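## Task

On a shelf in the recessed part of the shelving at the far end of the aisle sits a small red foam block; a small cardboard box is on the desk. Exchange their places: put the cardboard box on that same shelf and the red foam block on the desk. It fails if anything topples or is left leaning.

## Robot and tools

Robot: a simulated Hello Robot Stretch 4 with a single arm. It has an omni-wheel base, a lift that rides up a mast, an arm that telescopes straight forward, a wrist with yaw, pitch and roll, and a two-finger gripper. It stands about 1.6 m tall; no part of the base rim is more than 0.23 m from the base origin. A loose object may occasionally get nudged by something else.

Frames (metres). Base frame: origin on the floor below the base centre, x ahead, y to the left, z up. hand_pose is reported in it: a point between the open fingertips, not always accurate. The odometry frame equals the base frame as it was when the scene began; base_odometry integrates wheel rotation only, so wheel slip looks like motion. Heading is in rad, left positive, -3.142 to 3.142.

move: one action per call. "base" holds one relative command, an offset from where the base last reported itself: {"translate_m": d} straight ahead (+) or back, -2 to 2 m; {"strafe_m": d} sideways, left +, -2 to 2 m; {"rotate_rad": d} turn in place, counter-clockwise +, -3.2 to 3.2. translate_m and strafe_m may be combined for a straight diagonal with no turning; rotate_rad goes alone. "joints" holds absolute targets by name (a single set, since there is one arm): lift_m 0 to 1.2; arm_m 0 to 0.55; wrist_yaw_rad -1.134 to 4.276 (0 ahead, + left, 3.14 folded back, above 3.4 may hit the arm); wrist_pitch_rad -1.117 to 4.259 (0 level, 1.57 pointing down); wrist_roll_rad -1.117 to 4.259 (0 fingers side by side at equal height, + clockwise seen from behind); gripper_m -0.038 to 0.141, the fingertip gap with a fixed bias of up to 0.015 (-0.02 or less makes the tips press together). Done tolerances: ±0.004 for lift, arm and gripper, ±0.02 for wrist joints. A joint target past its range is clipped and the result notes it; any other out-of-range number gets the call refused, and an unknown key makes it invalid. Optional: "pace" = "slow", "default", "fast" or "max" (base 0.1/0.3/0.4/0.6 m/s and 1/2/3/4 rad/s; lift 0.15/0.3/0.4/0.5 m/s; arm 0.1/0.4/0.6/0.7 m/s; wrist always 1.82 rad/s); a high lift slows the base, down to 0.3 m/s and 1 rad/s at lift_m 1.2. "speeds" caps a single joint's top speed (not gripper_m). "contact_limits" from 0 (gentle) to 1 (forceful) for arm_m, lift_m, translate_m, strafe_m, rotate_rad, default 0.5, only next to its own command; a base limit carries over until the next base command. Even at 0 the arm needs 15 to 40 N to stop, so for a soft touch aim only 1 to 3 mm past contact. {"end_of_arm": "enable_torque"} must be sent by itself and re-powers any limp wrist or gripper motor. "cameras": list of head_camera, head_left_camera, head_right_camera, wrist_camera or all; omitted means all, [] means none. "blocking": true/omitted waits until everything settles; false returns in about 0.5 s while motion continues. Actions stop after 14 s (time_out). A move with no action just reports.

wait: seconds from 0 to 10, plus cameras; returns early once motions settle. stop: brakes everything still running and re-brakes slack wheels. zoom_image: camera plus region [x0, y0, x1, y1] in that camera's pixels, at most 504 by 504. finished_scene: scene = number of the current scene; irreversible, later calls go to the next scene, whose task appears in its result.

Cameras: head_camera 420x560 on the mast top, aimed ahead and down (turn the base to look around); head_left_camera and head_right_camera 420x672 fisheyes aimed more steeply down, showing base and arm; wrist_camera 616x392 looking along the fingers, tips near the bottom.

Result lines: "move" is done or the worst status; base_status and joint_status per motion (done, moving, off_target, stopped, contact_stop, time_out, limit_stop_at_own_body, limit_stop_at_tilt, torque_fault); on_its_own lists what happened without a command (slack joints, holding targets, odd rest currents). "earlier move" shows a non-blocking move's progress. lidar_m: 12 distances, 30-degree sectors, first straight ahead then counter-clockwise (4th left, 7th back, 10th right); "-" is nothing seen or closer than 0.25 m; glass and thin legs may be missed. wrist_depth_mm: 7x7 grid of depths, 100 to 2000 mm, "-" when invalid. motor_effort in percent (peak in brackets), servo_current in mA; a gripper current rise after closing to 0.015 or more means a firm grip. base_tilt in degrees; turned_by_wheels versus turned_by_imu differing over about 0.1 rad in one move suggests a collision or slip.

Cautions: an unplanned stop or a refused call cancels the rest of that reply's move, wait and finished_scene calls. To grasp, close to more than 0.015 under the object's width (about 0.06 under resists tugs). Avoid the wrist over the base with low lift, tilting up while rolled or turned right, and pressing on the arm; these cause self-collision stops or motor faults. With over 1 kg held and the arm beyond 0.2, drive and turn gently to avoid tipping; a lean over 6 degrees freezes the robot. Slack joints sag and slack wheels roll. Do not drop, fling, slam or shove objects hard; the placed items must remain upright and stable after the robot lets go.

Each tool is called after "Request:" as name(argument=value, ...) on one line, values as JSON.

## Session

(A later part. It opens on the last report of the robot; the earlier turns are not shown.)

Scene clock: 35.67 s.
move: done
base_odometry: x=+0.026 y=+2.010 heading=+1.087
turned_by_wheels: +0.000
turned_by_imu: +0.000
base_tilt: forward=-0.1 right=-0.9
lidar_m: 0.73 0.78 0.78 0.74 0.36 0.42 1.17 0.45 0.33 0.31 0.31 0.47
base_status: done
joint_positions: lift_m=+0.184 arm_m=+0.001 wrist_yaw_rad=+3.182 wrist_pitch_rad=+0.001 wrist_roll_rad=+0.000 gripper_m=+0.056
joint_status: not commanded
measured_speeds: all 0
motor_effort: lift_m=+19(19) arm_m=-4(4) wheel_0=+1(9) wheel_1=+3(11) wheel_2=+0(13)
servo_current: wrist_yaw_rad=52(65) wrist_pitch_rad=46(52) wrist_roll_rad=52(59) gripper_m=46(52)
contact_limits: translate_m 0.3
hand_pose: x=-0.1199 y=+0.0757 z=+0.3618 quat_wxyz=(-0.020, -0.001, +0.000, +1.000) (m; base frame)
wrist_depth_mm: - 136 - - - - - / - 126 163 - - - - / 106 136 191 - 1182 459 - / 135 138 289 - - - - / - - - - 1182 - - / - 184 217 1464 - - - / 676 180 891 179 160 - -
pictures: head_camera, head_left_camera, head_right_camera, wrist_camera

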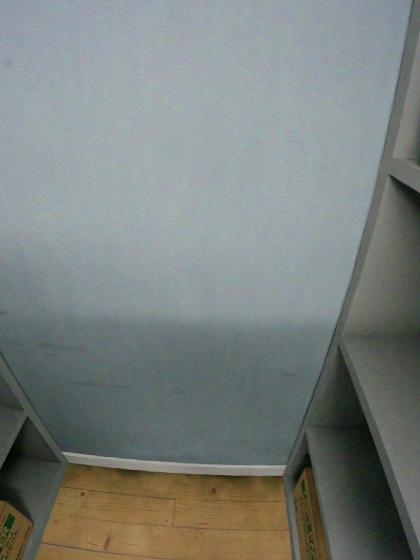

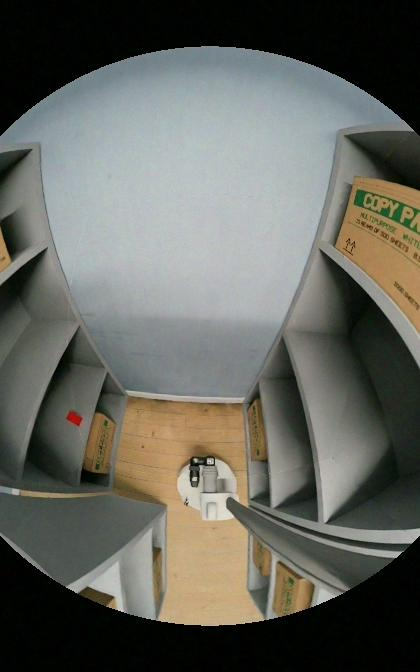

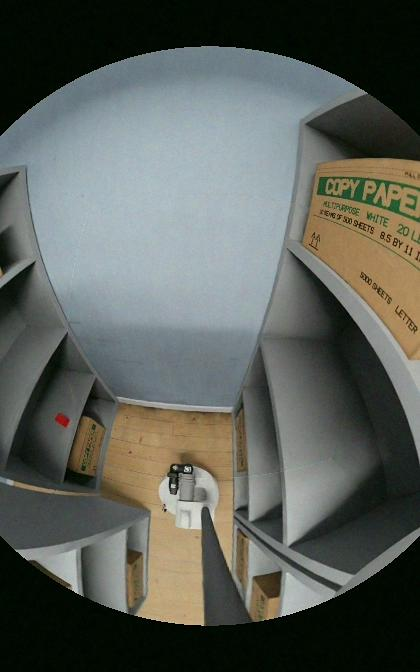

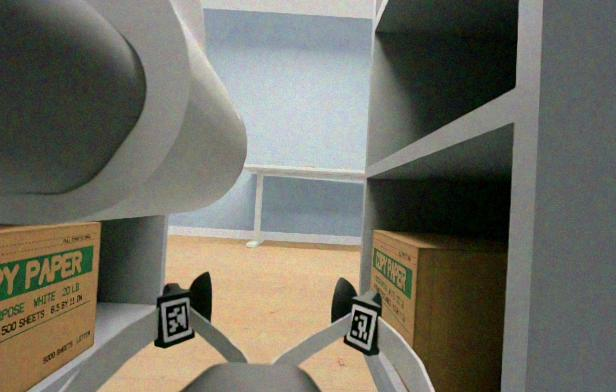

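Request:
move(base={"rotate_rad": 1.571})

Scene clock: 38.03 s.
move: done
base_odometry: x=+0.026 y=+2.010 heading=+2.658
turned_by_wheels: +1.570
turned_by_imu: +1.535
base_tilt: forward=-0.1 right=-0.9
lidar_m: 0.74 0.36 0.42 1.09 0.47 0.33 0.31 0.34 0.46 0.73 0.76 0.77
base_status: done
joint_positions: lift_m=+0.184 arm_m=+0.001 wrist_yaw_rad=+3.182 wrist_pitch_rad=+0.001 wrist_roll_rad=+0.000 gripper_m=+0.056
joint_status: not commanded
measured_speeds: all 0
motor_effort: lift_m=+19(19) arm_m=-4(4) wheel_0=-3(9) wheel_1=-2(11) wheel_2=-2(13)
servo_current: wrist_yaw_rad=33(78) wrist_pitch_rad=46(72) wrist_roll_rad=46(59) gripper_m=39(52)
hand_pose: x=-0.1199 y=+0.0757 z=+0.3618 quat_wxyz=(-0.020, -0.001, +0.000, +1.000) (m; base frame)
wrist_depth_mm: - 137 - - 433 - 615 / - 126 146 - 430 - 634 / 106 136 191 - 430 - - / 134 136 220 - 430 - - / - - - - 427 - - / - 185 193 - 209 - - / - 133 - - 175 - -
pictures: head_camera, head_left_camera, head_right_camera, wrist_camera

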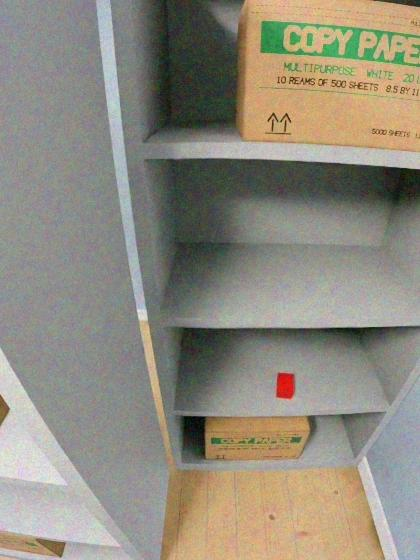

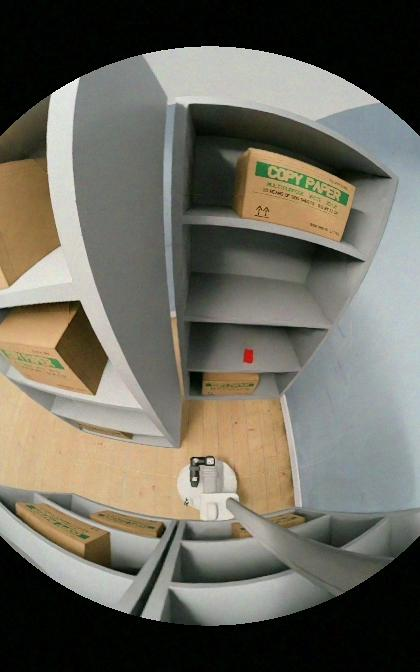

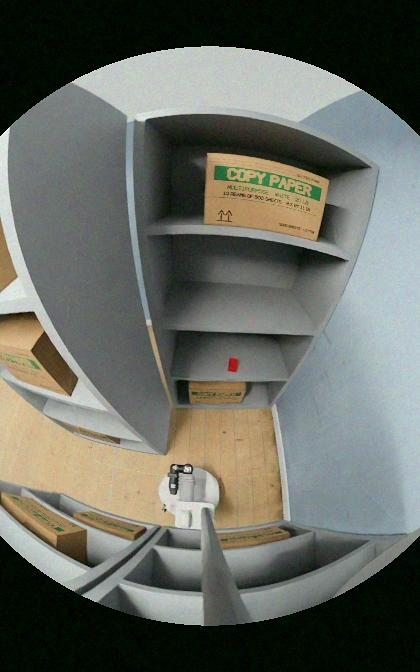

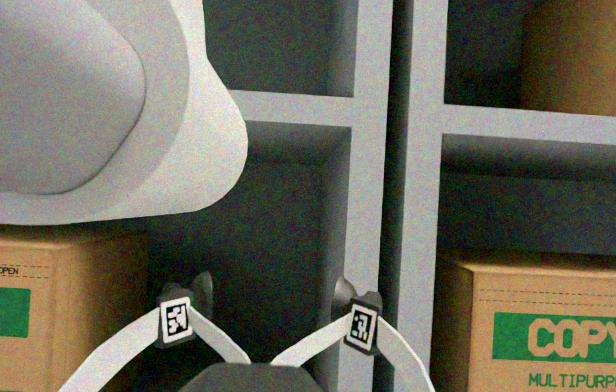

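Request:
move(base={"strafe_m": -0.37}, contact_limits={"strafe_m": 0.3}, cameras=["head_camera"])

Request:
move(joints={"wrist_yaw_rad": 0, "lift_m": 0.35, "gripper_m": 0.12})

Scene clock: 42.07 s.
move: done
base_odometry: x=+0.198 y=+2.337 heading=+2.658
turned_by_wheels: +0.000
turned_by_imu: +0.001
base_tilt: forward=-0.1 right=-0.9
lidar_m: 0.74 0.78 0.64 1.11 0.49 0.33 0.31 0.34 0.37 0.36 0.38 0.52
base_status: done
joint_positions: lift_m=+0.184 arm_m=+0.001 wrist_yaw_rad=+3.182 wrist_pitch_rad=+0.001 wrist_roll_rad=+0.000 gripper_m=+0.056
joint_status: not commanded
measured_speeds: all 0
motor_effort: lift_m=+19(19) arm_m=-4(4) wheel_0=+2(13) wheel_1=-1(14) wheel_2=+0(6)
servo_current: wrist_yaw_rad=33(72) wrist_pitch_rad=39(59) wrist_roll_rad=46(59) gripper_m=39(52)
contact_limits: strafe_m 0.3
hand_pose: x=-0.1199 y=+0.0757 z=+0.3618 quat_wxyz=(-0.020, -0.001, +0.000, +1.000) (m; base frame)
wrist_depth_mm: - 136 - - - - - / - 126 145 - - - - / 106 136 190 - - - - / 134 136 219 - - - - / - - - - - - - / - - 193 - - - - / - 133 - - 160 - -
pictures: head_camera

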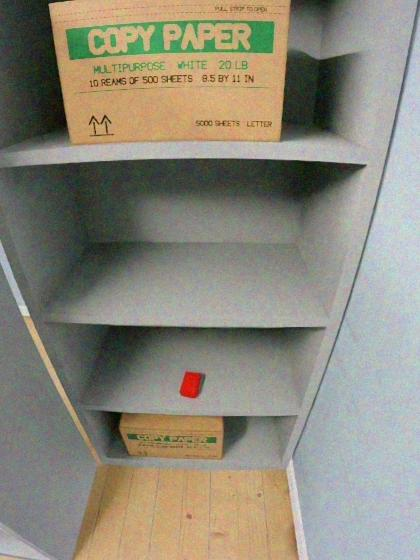

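Scene clock: 44.47 s.
move: done
base_odometry: x=+0.198 y=+2.337 heading=+2.658
turned_by_wheels: +0.000
turned_by_imu: +0.001
base_tilt: forward=-0.1 right=-0.9
lidar_m: 0.74 0.77 0.65 1.10 0.46 0.32 0.31 0.31 0.38 0.34 0.37 0.52
base_status: not commanded
joint_positions: lift_m=+0.350 arm_m=+0.001 wrist_yaw_rad=+0.001 wrist_pitch_rad=+0.001 wrist_roll_rad=+0.000 gripper_m=+0.120
joint_status: all done
measured_speeds: all 0
motor_effort: lift_m=+22(25) arm_m=-4(4) wheel_0=+2(2) wheel_1=-1(2) wheel_2=+0(0)
servo_current: wrist_yaw_rad=39(124) wrist_pitch_rad=46(72) wrist_roll_rad=46(59) gripper_m=39(98)
contact_limits: strafe_m 0.3
hand_pose: x=+0.4603 y=-0.0870 z=+0.5274 quat_wxyz=(+1.000, +0.000, +0.001, +0.001) (m; base frame)
wrist_depth_mm: - - - - - 484 392 / 917 - - - - 504 387 / 917 - - - - 496 382 / - - - - 976 488 379 / - - - - - 484 375 / 676 190 732 - 216 473 370 / 512 521 169 158 180 445 364
pictures: head_camera, head_left_camera, head_right_camera, wrist_camera

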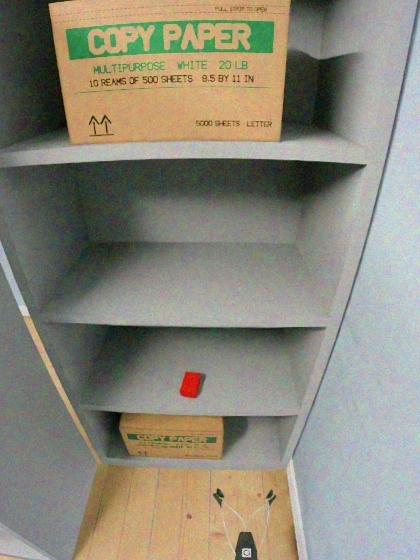

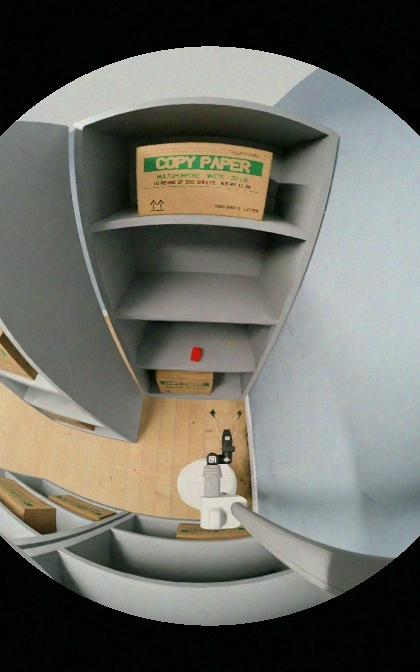

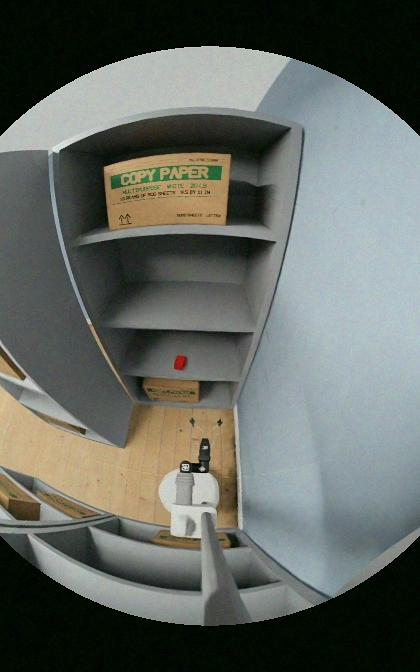

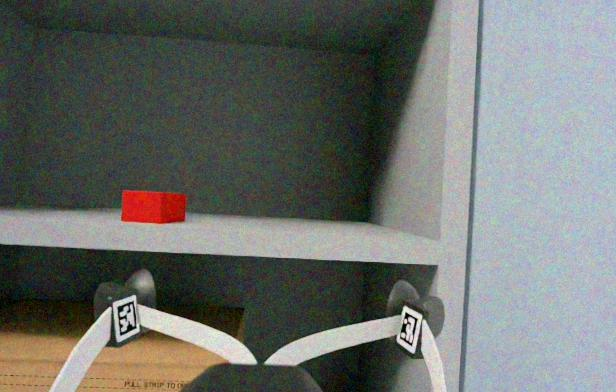

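Request:
move(base={"strafe_m": 0.195}, joints={"wrist_pitch_rad": 0.35, "lift_m": 0.5}, cameras=["head_camera", "wrist_camera"])

Scene clock: 48.83 s.
move: done
base_odometry: x=+0.107 y=+2.165 heading=+2.658
turned_by_wheels: +0.000
turned_by_imu: +0.001
base_tilt: forward=-0.1 right=-0.9
lidar_m: 0.74 0.55 0.49 1.10 0.46 0.33 0.30 0.33 0.45 0.55 0.58 0.78
base_status: done
joint_positions: lift_m=+0.500 arm_m=+0.001 wrist_yaw_rad=+0.001 wrist_pitch_rad=+0.348 wrist_roll_rad=+0.000 gripper_m=+0.120
joint_status: all done
measured_speeds: all 0
motor_effort: lift_m=+22(25) arm_m=-4(4) wheel_0=+0(11) wheel_1=+1(15) wheel_2=+0(6)
servo_current: wrist_yaw_rad=46(72) wrist_pitch_rad=39(85) wrist_roll_rad=59(59) gripper_m=26(46)
hand_pose: x=+0.4430 y=-0.0871 z=+0.5795 quat_wxyz=(+0.985, +0.000, +0.173, +0.001) (m; base frame)
wrist_depth_mm: - 831 - - - - - / - - - - - - - / - - - - - - - / - - - - - - - / - 723 741 768 - - - / - 190 609 621 214 - - / - 640 168 158 - - -
pictures: head_camera, wrist_camera

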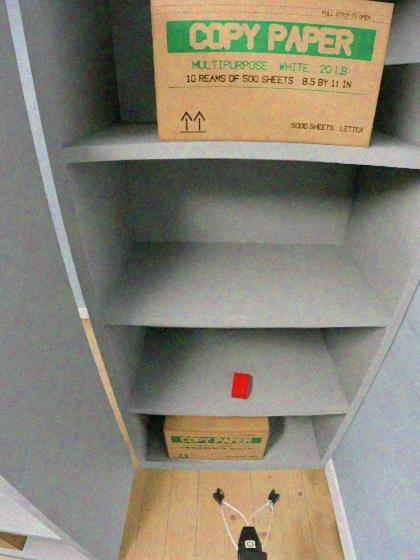

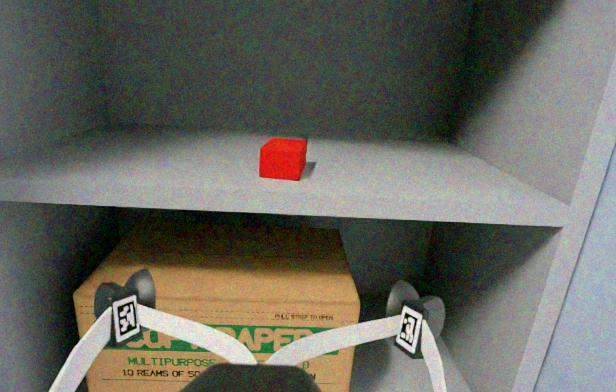

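Request:
move(joints={"arm_m": 0.33}, contact_limits={"arm_m": 0.2})

Scene clock: 51.33 s.
move: done
base_odometry: x=+0.107 y=+2.165 heading=+2.658
turned_by_wheels: +0.000
turned_by_imu: +0.001
base_tilt: forward=-0.1 right=-0.9
lidar_m: 0.75 0.56 0.48 1.10 0.44 0.34 0.30 0.33 0.46 0.55 0.58 0.78
base_status: not commanded
joint_positions: lift_m=+0.500 arm_m=+0.330 wrist_yaw_rad=+0.001 wrist_pitch_rad=+0.348 wrist_roll_rad=+0.000 gripper_m=+0.120
joint_status: all done
measured_speeds: all 0
motor_effort: lift_m=+23(23) arm_m=+5(7) wheel_0=+0(1) wheel_1=+1(1) wheel_2=+0(0)
servo_current: wrist_yaw_rad=39(72) wrist_pitch_rad=33(59) wrist_roll_rad=52(59) gripper_m=39(52)
contact_limits: arm_m 0.2
hand_pose: x=+0.7720 y=-0.0871 z=+0.5795 quat_wxyz=(+0.985, +0.000, +0.173, +0.001) (m; base frame)
wrist_depth_mm: - - - - - - 580 / 574 - - - - - 615 / 609 - - - - - - / 421 433 445 - 466 - - / 329 342 349 347 377 394 410 / 267 191 273 270 226 301 306 / 213 218 168 163 226 241 254
pictures: head_camera, head_left_camera, head_right_camera, wrist_camera

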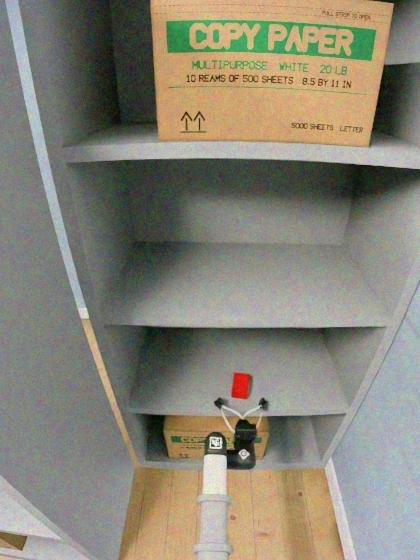

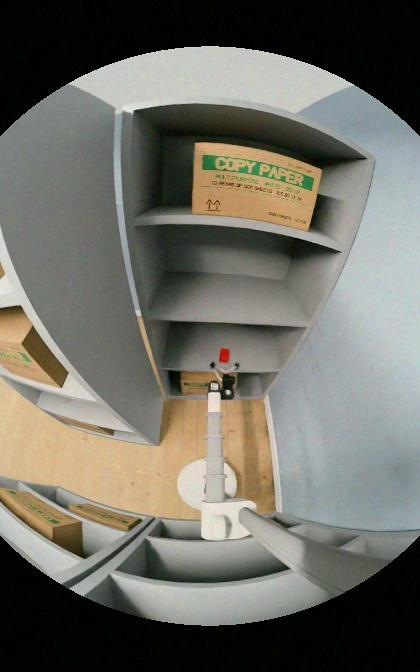

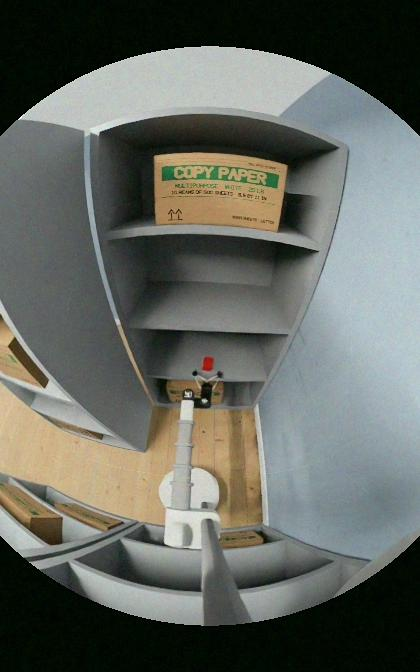

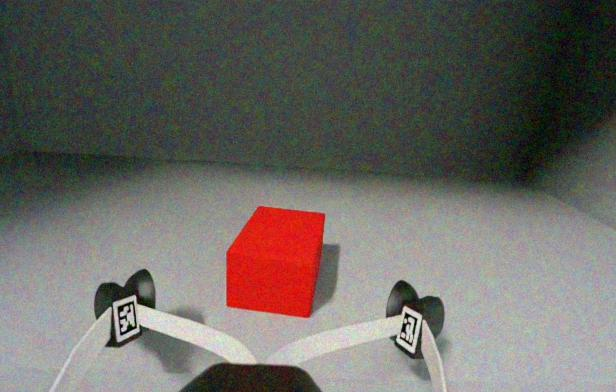

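Request:
move(joints={"arm_m": 0.435}, contact_limits={"arm_m": 0.1}, pace="slow", cameras=["wrist_camera"])

Request:
move(joints={"lift_m": 0.487}, contact_limits={"lift_m": 0.1}, pace="slow", cameras=["wrist_camera", "head_right_camera"])

Scene clock: 54.50 s.
move: done
base_odometry: x=+0.107 y=+2.165 heading=+2.658
turned_by_wheels: +0.000
turned_by_imu: +0.001
base_tilt: forward=-0.1 right=-0.9
lidar_m: 0.74 0.55 0.49 1.12 0.45 0.33 0.31 0.33 0.46 0.55 0.57 0.78
base_status: not commanded
joint_positions: lift_m=+0.500 arm_m=+0.435 wrist_yaw_rad=+0.001 wrist_pitch_rad=+0.348 wrist_roll_rad=+0.000 gripper_m=+0.120
joint_status: all done
measured_speeds: all 0
motor_effort: lift_m=+23(23) arm_m=+5(7) wheel_0=+0(1) wheel_1=+1(1) wheel_2=+0(0)
servo_current: wrist_yaw_rad=46(65) wrist_pitch_rad=39(59) wrist_roll_rad=52(59) gripper_m=46(52)
contact_limits: arm_m 0.1
hand_pose: x=+0.8770 y=-0.0871 z=+0.5795 quat_wxyz=(+0.985, +0.000, +0.173, +0.001) (m; base frame)
wrist_depth_mm: - - - - - - - / - - - - - - - / - - - - - - 535 / 424 433 442 449 - - - / 327 343 351 370 377 392 407 / 267 191 214 214 226 300 306 / 207 220 157 163 225 240 253
pictures: wrist_camera

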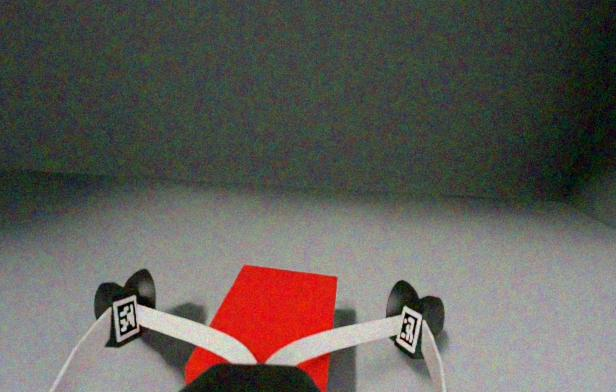

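Scene clock: 55.30 s.
move: done
base_odometry: x=+0.107 y=+2.165 heading=+2.658
turned_by_wheels: +0.000
turned_by_imu: +0.000
base_tilt: forward=-0.1 right=-0.9
lidar_m: 0.73 0.57 0.48 1.11 0.46 0.33 0.31 0.33 0.44 0.55 0.58 0.79
base_status: not commanded
joint_positions: lift_m=+0.487 arm_m=+0.435 wrist_yaw_rad=+0.001 wrist_pitch_rad=+0.348 wrist_roll_rad=+0.000 gripper_m=+0.120
joint_status: all done
measured_speeds: all 0
motor_effort: lift_m=+12(22) arm_m=+5(5) wheel_0=+0(0) wheel_1=+1(1) wheel_2=+0(0)
servo_current: wrist_yaw_rad=52(65) wrist_pitch_rad=39(52) wrist_roll_rad=59(59) gripper_m=39(46)
contact_limits: arm_m 0.1; lift_m 0.1
hand_pose: x=+0.8770 y=-0.0871 z=+0.5673 quat_wxyz=(+0.985, +0.000, +0.173, +0.001) (m; base frame)
wrist_depth_mm: - - - - - - - / - - - - - - 512 / - - - - - - 544 / 415 430 439 459 - - - / 324 336 340 355 364 373 382 / 254 190 200 194 227 285 290 / 200 206 160 163 214 229 230
pictures: head_right_camera, wrist_camera

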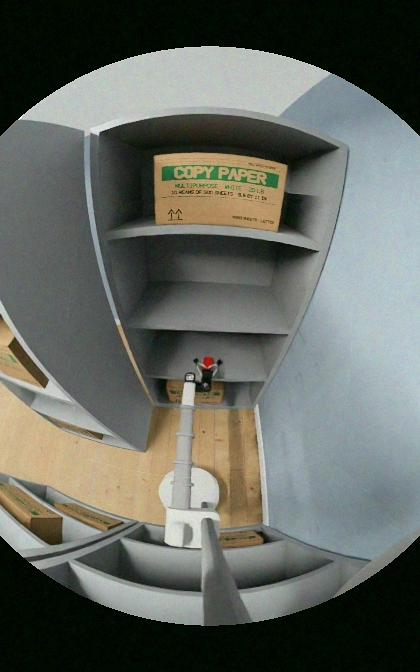

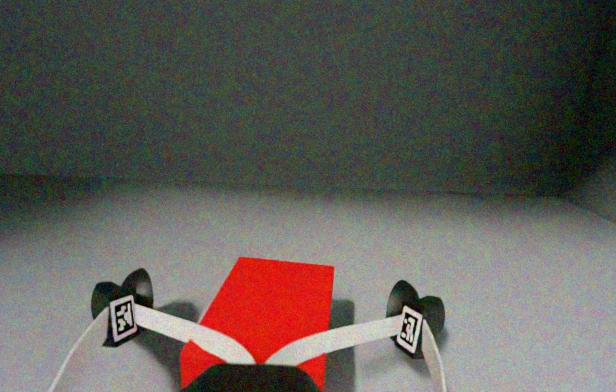

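Request:
move(joints={"lift_m": 0.492}, pace="slow", cameras=[])

Request:
move(joints={"gripper_m": 0.025}, cameras=["wrist_camera"])

Scene clock: 56.57 s.
move: done
base_odometry: x=+0.107 y=+2.165 heading=+2.658
turned_by_wheels: +0.000
turned_by_imu: +0.000
base_tilt: forward=-0.1 right=-0.9
lidar_m: 0.73 0.54 0.48 1.09 0.47 0.33 0.31 0.34 0.45 0.55 0.57 0.79
base_status: not commanded
joint_positions: lift_m=+0.492 arm_m=+0.435 wrist_yaw_rad=+0.001 wrist_pitch_rad=+0.348 wrist_roll_rad=+0.000 gripper_m=+0.120
joint_status: all done
measured_speeds: all 0
motor_effort: lift_m=+22(22) arm_m=+5(5) wheel_0=+0(1) wheel_1=+1(1) wheel_2=+0(0)
servo_current: wrist_yaw_rad=65(65) wrist_pitch_rad=33(52) wrist_roll_rad=46(52) gripper_m=33(39)
contact_limits: arm_m 0.1
hand_pose: x=+0.8770 y=-0.0871 z=+0.5715 quat_wxyz=(+0.985, +0.000, +0.173, +0.001) (m; base frame)
wrist_depth_mm: - - - - - - - / - - - - - - 508 / - - - - - - 539 / 413 427 436 445 462 - - / 320 330 338 353 359 370 377 / 253 191 192 195 226 283 287 / 200 206 161 163 214 229 230
pictures: none
No camera images: "cameras" was empty.

Scene clock: 58.40 s.
move: done
base_odometry: x=+0.107 y=+2.165 heading=+2.658
turned_by_wheels: +0.000
turned_by_imu: +0.000
base_tilt: forward=-0.1 right=-0.9
lidar_m: 0.74 0.56 0.49 1.11 0.47 0.33 0.31 0.34 0.46 0.55 0.58 0.77
base_status: not commanded
joint_positions: lift_m=+0.492 arm_m=+0.435 wrist_yaw_rad=+0.001 wrist_pitch_rad=+0.348 wrist_roll_rad=+0.000 gripper_m=+0.026
joint_status: all done
measured_speeds: all 0
motor_effort: lift_m=+22(22) arm_m=+5(5) wheel_0=+0(1) wheel_1=+1(1) wheel_2=+0(0)
servo_current: wrist_yaw_rad=39(78) wrist_pitch_rad=26(52) wrist_roll_rad=46(59) gripper_m=59(124)
contact_limits: arm_m 0.1
hand_pose: x=+0.8770 y=-0.0871 z=+0.5716 quat_wxyz=(+0.985, +0.000, +0.173, +0.001) (m; base frame)
wrist_depth_mm: - - - - - - - / - - - - - - - / - - - - - - 535 / 410 421 433 442 442 - - / 319 327 336 351 359 370 379 / 251 255 187 188 266 282 287 / 200 198 158 161 207 236 230
pictures: wrist_camera

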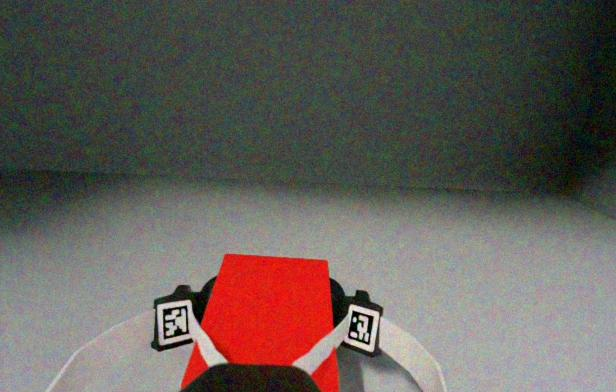

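Request:
move(joints={"lift_m": 0.56}, pace="slow", cameras=["wrist_camera", "head_right_camera"])

Scene clock: 60.03 s.
move: done
base_odometry: x=+0.107 y=+2.165 heading=+2.658
turned_by_wheels: +0.000
turned_by_imu: +0.000
base_tilt: forward=-0.1 right=-0.9
lidar_m: 0.74 0.55 0.47 1.11 0.45 0.34 0.31 0.33 0.48 0.55 0.59 0.78
base_status: not commanded
joint_positions: lift_m=+0.560 arm_m=+0.435 wrist_yaw_rad=+0.001 wrist_pitch_rad=+0.348 wrist_roll_rad=+0.000 gripper_m=+0.026
joint_status: all done
measured_speeds: all 0
motor_effort: lift_m=+23(25) arm_m=+4(5) wheel_0=+0(1) wheel_1=+1(1) wheel_2=+0(0)
servo_current: wrist_yaw_rad=39(78) wrist_pitch_rad=26(59) wrist_roll_rad=46(59) gripper_m=78(78)
contact_limits: arm_m 0.1
hand_pose: x=+0.8770 y=-0.0871 z=+0.6395 quat_wxyz=(+0.985, +0.000, +0.173, +0.001) (m; base frame)
wrist_depth_mm: - - - - - - - / - - - - - - - / - - - - - - 535 / - - - - - - 559 / 427 439 424 213 455 - - / 355 362 187 187 375 397 407 / 290 277 158 161 188 322 325
pictures: head_right_camera, wrist_camera

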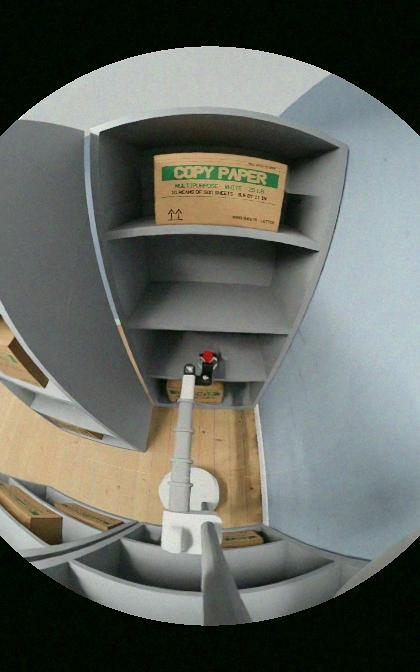

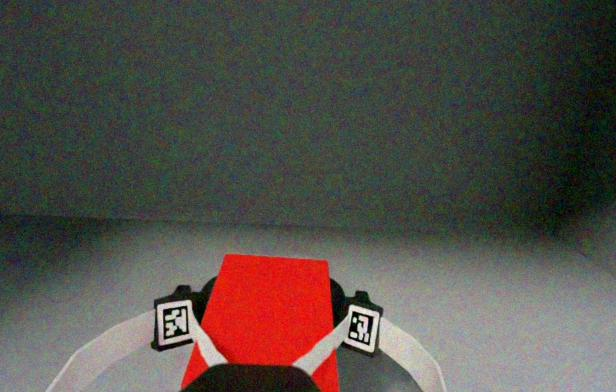

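Request:
move(joints={"arm_m": 0.0}, cameras=["wrist_camera"])

Request:
move(joints={"wrist_yaw_rad": 3.1, "wrist_pitch_rad": 0.05}, speeds={"wrist_yaw_rad": 1.2})

Scene clock: 62.80 s.
move: done
base_odometry: x=+0.107 y=+2.165 heading=+2.658
turned_by_wheels: +0.000
turned_by_imu: +0.001
base_tilt: forward=-0.1 right=-0.9
lidar_m: 0.74 0.53 0.49 1.09 0.47 0.33 0.31 0.32 0.44 0.55 0.58 0.78
base_status: not commanded
joint_positions: lift_m=+0.560 arm_m=+0.001 wrist_yaw_rad=+0.001 wrist_pitch_rad=+0.348 wrist_roll_rad=+0.000 gripper_m=+0.026
joint_status: all done
measured_speeds: all 0
motor_effort: lift_m=+23(23) arm_m=-5(7) wheel_0=+0(1) wheel_1=+1(1) wheel_2=+0(0)
servo_current: wrist_yaw_rad=52(72) wrist_pitch_rad=59(59) wrist_roll_rad=52(65) gripper_m=65(72)
hand_pose: x=+0.4430 y=-0.0872 z=+0.6394 quat_wxyz=(+0.985, +0.000, +0.173, +0.000) (m; base frame)
wrist_depth_mm: - - - - - 866 - / - 878 - - - 917 - / - - - - - - - / - - - - - - - / - 809 809 213 - - - / - 634 187 187 193 - - / 125 627 158 161 167 - -
pictures: wrist_camera

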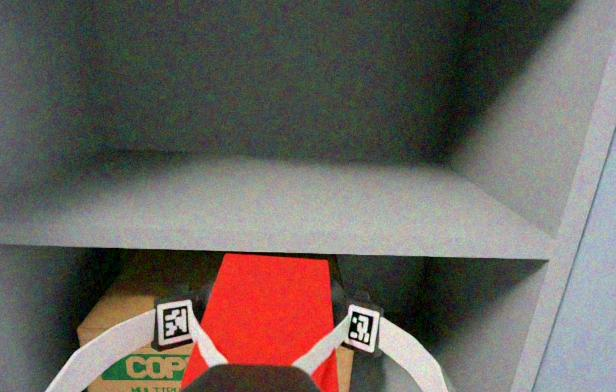

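Scene clock: 65.93 s.
move: done
base_odometry: x=+0.107 y=+2.165 heading=+2.658
turned_by_wheels: +0.000
turned_by_imu: +0.001
base_tilt: forward=-0.1 right=-0.9
lidar_m: 0.73 0.56 0.49 1.11 0.45 0.33 0.30 0.34 0.45 0.56 0.58 0.78
base_status: not commanded
joint_positions: lift_m=+0.560 arm_m=+0.001 wrist_yaw_rad=+3.099 wrist_pitch_rad=+0.059 wrist_roll_rad=+0.000 gripper_m=+0.026
joint_status: all done
measured_speeds: all 0
motor_effort: lift_m=+22(23) arm_m=-5(5) wheel_0=+0(1) wheel_1=+1(1) wheel_2=+0(0)
servo_current: wrist_yaw_rad=46(104) wrist_pitch_rad=52(156) wrist_roll_rad=52(59) gripper_m=72(85)
hand_pose: x=-0.1120 y=+0.0997 z=+0.7210 quat_wxyz=(+0.021, -0.029, +0.001, +0.999) (m; base frame)
wrist_depth_mm: 115 133 445 439 439 445 - / 111 148 - - 549 452 - / 132 164 241 - - 462 - / 133 215 - - - 455 750 / - - - 214 - 459 732 / - 179 187 187 191 459 707 / - 144 153 161 167 - -
pictures: head_camera, head_left_camera, head_right_camera, wrist_camera

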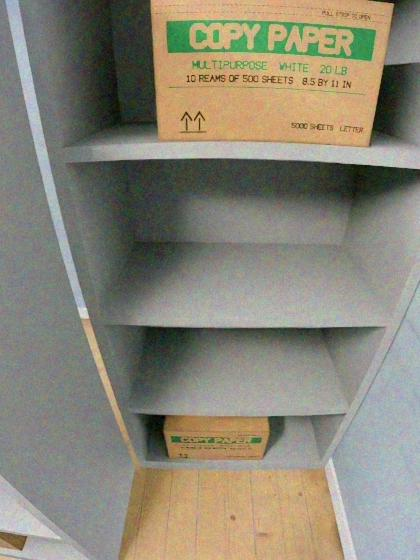

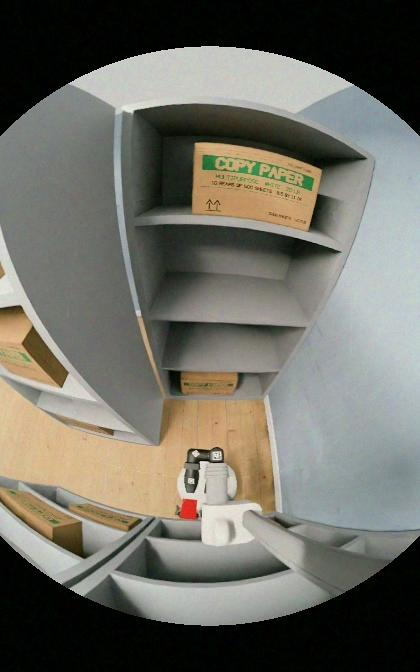

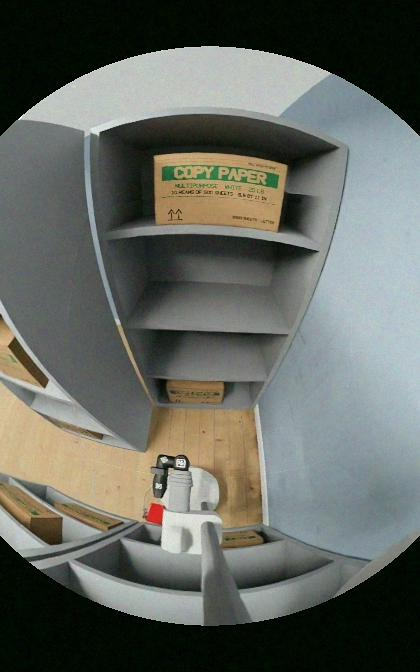

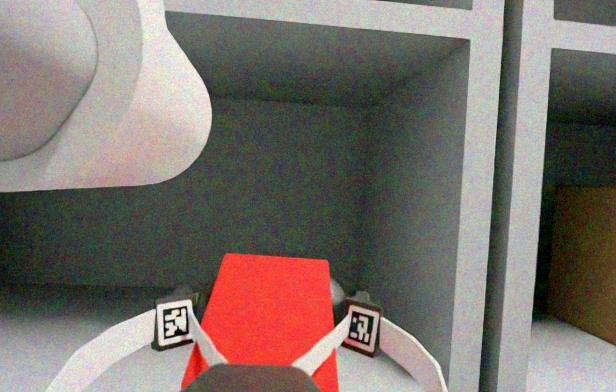

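Request:
move(base={"rotate_rad": 1.571})

Scene clock: 69.77 s.
move: done
base_odometry: x=+0.107 y=+2.165 heading=-2.055
turned_by_wheels: +1.570
turned_by_imu: +1.536
base_tilt: forward=-0.1 right=-0.8
lidar_m: 1.06 0.47 0.33 0.30 0.32 0.46 0.56 0.58 0.79 0.74 0.56 0.49
base_status: done
joint_positions: lift_m=+0.560 arm_m=+0.001 wrist_yaw_rad=+3.099 wrist_pitch_rad=+0.058 wrist_roll_rad=+0.000 gripper_m=+0.026
joint_status: not commanded
measured_speeds: all 0
motor_effort: lift_m=+23(23) arm_m=-4(5) wheel_0=-1(10) wheel_1=-3(12) wheel_2=-3(12)
servo_current: wrist_yaw_rad=39(72) wrist_pitch_rad=46(65) wrist_roll_rad=52(52) gripper_m=65(85)
hand_pose: x=-0.1120 y=+0.0997 z=+0.7210 quat_wxyz=(+0.021, -0.029, +0.001, +0.999) (m; base frame)
wrist_depth_mm: 115 133 - - - 433 402 / 111 145 - - - 535 539 / 132 165 257 - - - - / 133 199 - - - - - / - - - 213 - - - / - 178 186 188 187 - - / - 144 153 161 179 - -
pictures: head_camera, head_left_camera, head_right_camera, wrist_camera

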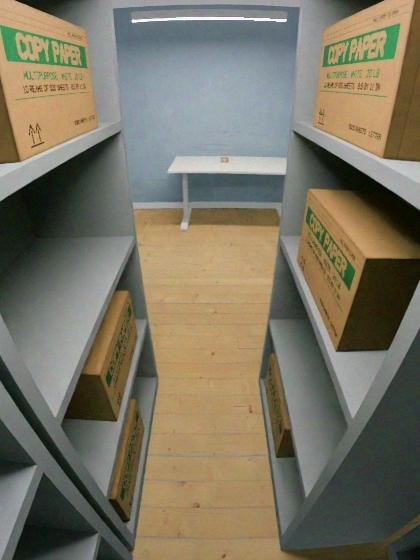

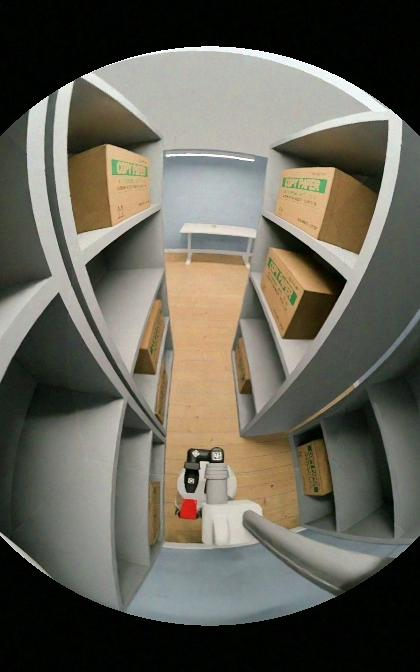

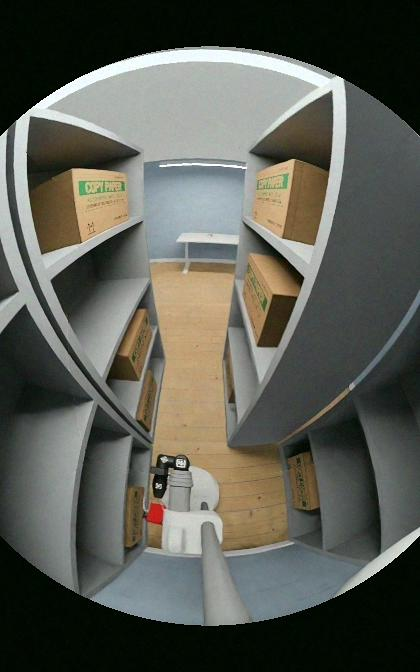

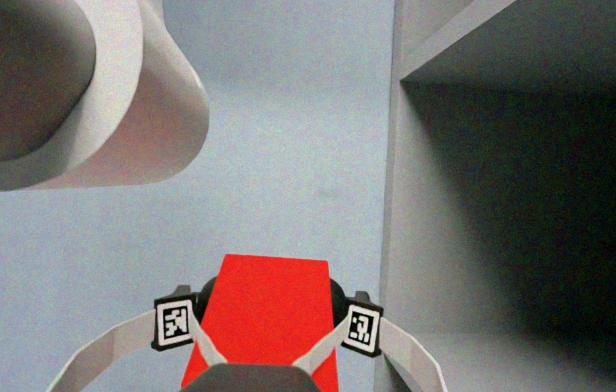

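Request:
move(base={"translate_m": 1.0}, contact_limits={"translate_m": 0.3}, cameras=["head_camera"])

Scene clock: 74.77 s.
move: done
base_odometry: x=-0.358 y=+1.279 heading=-2.054
turned_by_wheels: +0.000
turned_by_imu: -0.001
base_tilt: forward=-0.2 right=-0.9
lidar_m: 2.41 2.79 0.36 0.34 0.35 0.49 1.23 0.38 0.27 0.25 0.27 0.36
base_status: done
joint_positions: lift_m=+0.560 arm_m=+0.001 wrist_yaw_rad=+3.099 wrist_pitch_rad=+0.058 wrist_roll_rad=+0.000 gripper_m=+0.026
joint_status: not commanded
measured_speeds: all 0
motor_effort: lift_m=+22(23) arm_m=-4(5) wheel_0=+1(10) wheel_1=+3(13) wheel_2=+1(14)
servo_current: wrist_yaw_rad=46(72) wrist_pitch_rad=33(78) wrist_roll_rad=46(65) gripper_m=65(78)
contact_limits: translate_m 0.3
hand_pose: x=-0.1120 y=+0.0997 z=+0.7212 quat_wxyz=(+0.021, -0.029, +0.001, +0.999) (m; base frame)
wrist_depth_mm: 116 133 - - - - - / 111 146 - - - - - / 132 165 258 - - - - / 133 199 - - - 415 347 / - - - 213 - 415 345 / - 178 187 187 188 410 342 / 569 1397 158 161 167 404 340
pictures: head_camera

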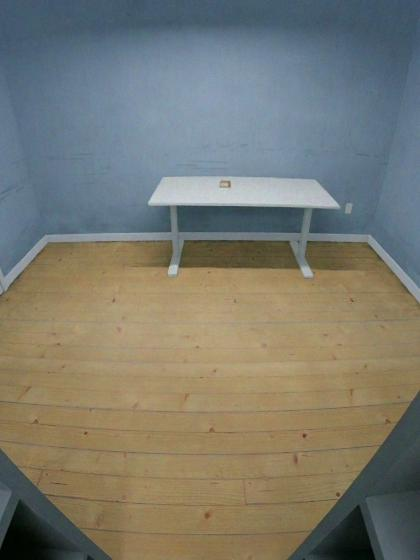

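Request:
move(base={"strafe_m": 0.045}, cameras=[])

Request:
move(base={"rotate_rad": 0.04}, cameras=["head_camera"])

Request:
move(base={"translate_m": 1.2}, contact_limits={"translate_m": 0.3}, cameras=["head_camera"])

Scene clock: 76.27 s.
move: done
base_odometry: x=-0.318 y=+1.259 heading=-2.054
turned_by_wheels: +0.000
turned_by_imu: +0.000
base_tilt: forward=-0.1 right=-0.9
lidar_m: 2.41 2.73 0.32 0.29 0.31 0.41 1.11 0.45 0.32 0.30 0.31 0.43
base_status: done
joint_positions: lift_m=+0.560 arm_m=+0.001 wrist_yaw_rad=+3.099 wrist_pitch_rad=+0.058 wrist_roll_rad=+0.000 gripper_m=+0.026
joint_status: not commanded
measured_speeds: all 0
motor_effort: lift_m=+22(22) arm_m=-4(5) wheel_0=-1(12) wheel_1=+2(11) wheel_2=+0(5)
servo_current: wrist_yaw_rad=46(65) wrist_pitch_rad=52(72) wrist_roll_rad=33(52) gripper_m=59(78)
hand_pose: x=-0.1120 y=+0.0997 z=+0.7212 quat_wxyz=(+0.021, -0.029, +0.001, +0.999) (m; base frame)
wrist_depth_mm: 116 133 - - - - - / 112 146 - - - - - / 132 166 260 - - - - / 138 200 - - - 370 291 / - - - 213 - 366 287 / - 178 187 187 188 377 286 / 640 1366 158 161 167 353 283
pictures: none
No camera images: "cameras" was empty.

Scene clock: 76.83 s.
move: done
base_odometry: x=-0.318 y=+1.259 heading=-2.015
turned_by_wheels: +0.039
turned_by_imu: +0.039
base_tilt: forward=-0.1 right=-0.9
lidar_m: 2.40 0.40 0.32 0.29 0.31 0.44 1.24 0.44 0.31 0.30 0.31 2.50
base_status: done
joint_positions: lift_m=+0.560 arm_m=+0.001 wrist_yaw_rad=+3.099 wrist_pitch_rad=+0.058 wrist_roll_rad=+0.000 gripper_m=+0.026
joint_status: not commanded
measured_speeds: all 0
motor_effort: lift_m=+22(22) arm_m=-4(5) wheel_0=-2(5) wheel_1=-4(9) wheel_2=-3(9)
servo_current: wrist_yaw_rad=33(59) wrist_pitch_rad=33(59) wrist_roll_rad=52(59) gripper_m=65(72)
hand_pose: x=-0.1120 y=+0.0997 z=+0.7212 quat_wxyz=(+0.021, -0.029, +0.001, +0.999) (m; base frame)
wrist_depth_mm: 116 133 - - - - - / 112 146 - - - - - / 132 165 260 - - - - / 138 200 - - - 382 298 / - - - 213 - 379 296 / - 178 187 187 187 373 293 / 668 1366 158 161 167 368 291
pictures: head_camera

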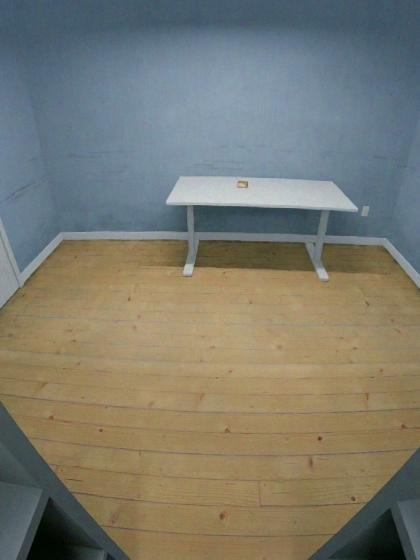

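Scene clock: 82.33 s.
move: done
base_odometry: x=-0.833 y=+0.175 heading=-2.015
turned_by_wheels: +0.000
turned_by_imu: -0.001
base_tilt: forward=-0.1 right=-0.9
lidar_m: 1.22 1.29 1.92 1.85 1.93 0.93 1.24 0.93 1.98 1.89 1.99 1.26
base_status: done
joint_positions: lift_m=+0.560 arm_m=+0.001 wrist_yaw_rad=+3.099 wrist_pitch_rad=+0.058 wrist_roll_rad=+0.000 gripper_m=+0.026
joint_status: not commanded
measured_speeds: all 0
motor_effort: lift_m=+22(22) arm_m=-4(5) wheel_0=+1(10) wheel_1=+3(13) wheel_2=+0(13)
servo_current: wrist_yaw_rad=33(72) wrist_pitch_rad=46(78) wrist_roll_rad=52(59) gripper_m=59(91)
contact_limits: translate_m 0.3
hand_pose: x=-0.1120 y=+0.0997 z=+0.7212 quat_wxyz=(+0.021, -0.029, +0.001, +0.999) (m; base frame)
wrist_depth_mm: 116 133 - - - - - / 112 146 - - - - - / 132 166 - - - - - / 133 221 - - - - - / - 1182 - 1255 - - - / - 181 186 187 187 - - / - 181 158 161 167 1756 1708
pictures: head_camera

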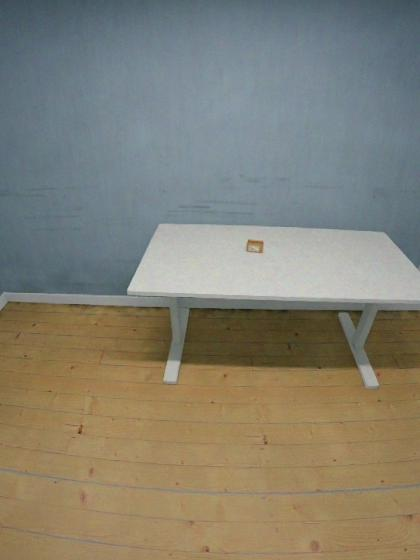

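Request:
move(joints={"lift_m": 0.85, "wrist_yaw_rad": 0, "wrist_pitch_rad": 0.348}, base={"translate_m": 0.5, "strafe_m": 0.15}, speeds={"wrist_yaw_rad": 1.3})

Scene clock: 86.77 s.
move: done
base_odometry: x=-0.912 y=-0.341 heading=-2.014
turned_by_wheels: +0.000
turned_by_imu: +0.000
base_tilt: forward=-0.1 right=-0.9
lidar_m: 0.73 0.78 1.73 1.69 1.80 1.43 1.39 1.46 2.13 2.05 1.04 0.75
base_status: done
joint_positions: lift_m=+0.850 arm_m=+0.001 wrist_yaw_rad=+0.001 wrist_pitch_rad=+0.346 wrist_roll_rad=+0.000 gripper_m=+0.026
joint_status: all done
measured_speeds: all 0
motor_effort: lift_m=+22(26) arm_m=-4(5) wheel_0=+3(7) wheel_1=+2(13) wheel_2=-1(13)
servo_current: wrist_yaw_rad=46(137) wrist_pitch_rad=52(137) wrist_roll_rad=52(59) gripper_m=78(78)
hand_pose: x=+0.4432 y=-0.0870 z=+0.9301 quat_wxyz=(+0.985, +0.000, +0.172, +0.001) (m; base frame)
wrist_depth_mm: - - - - - - - / - - - - - - - / - - - - - - - / - - - - 960 - - / - - - 213 - - - / - 179 187 187 187 - - / 1336 1281 158 161 186 1464 1464
pictures: head_camera, head_left_camera, head_right_camera, wrist_camera

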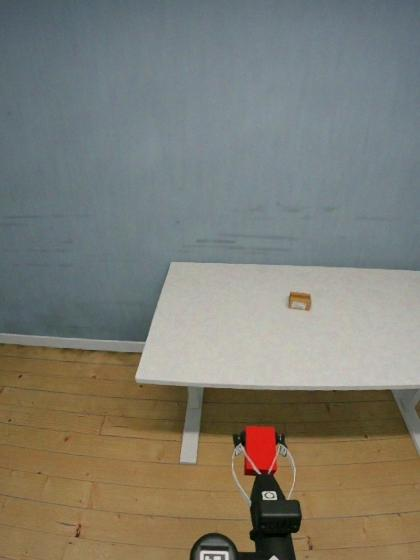

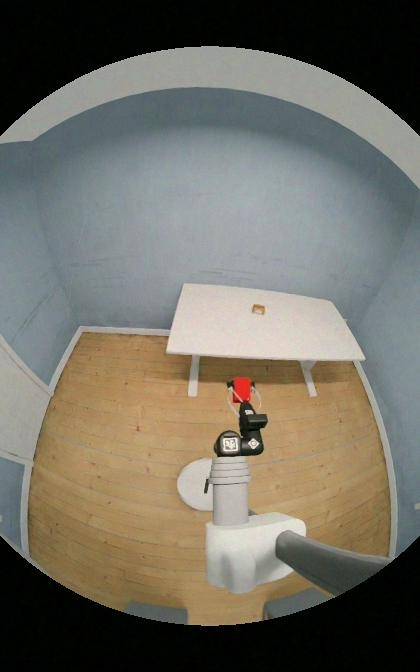

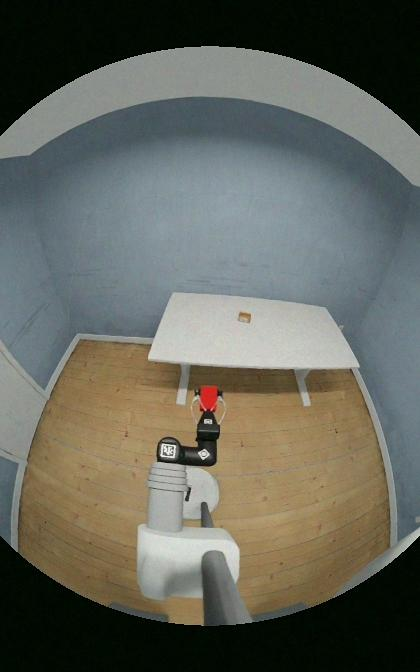

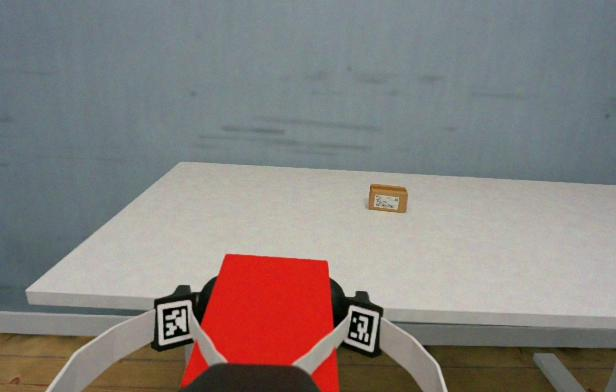

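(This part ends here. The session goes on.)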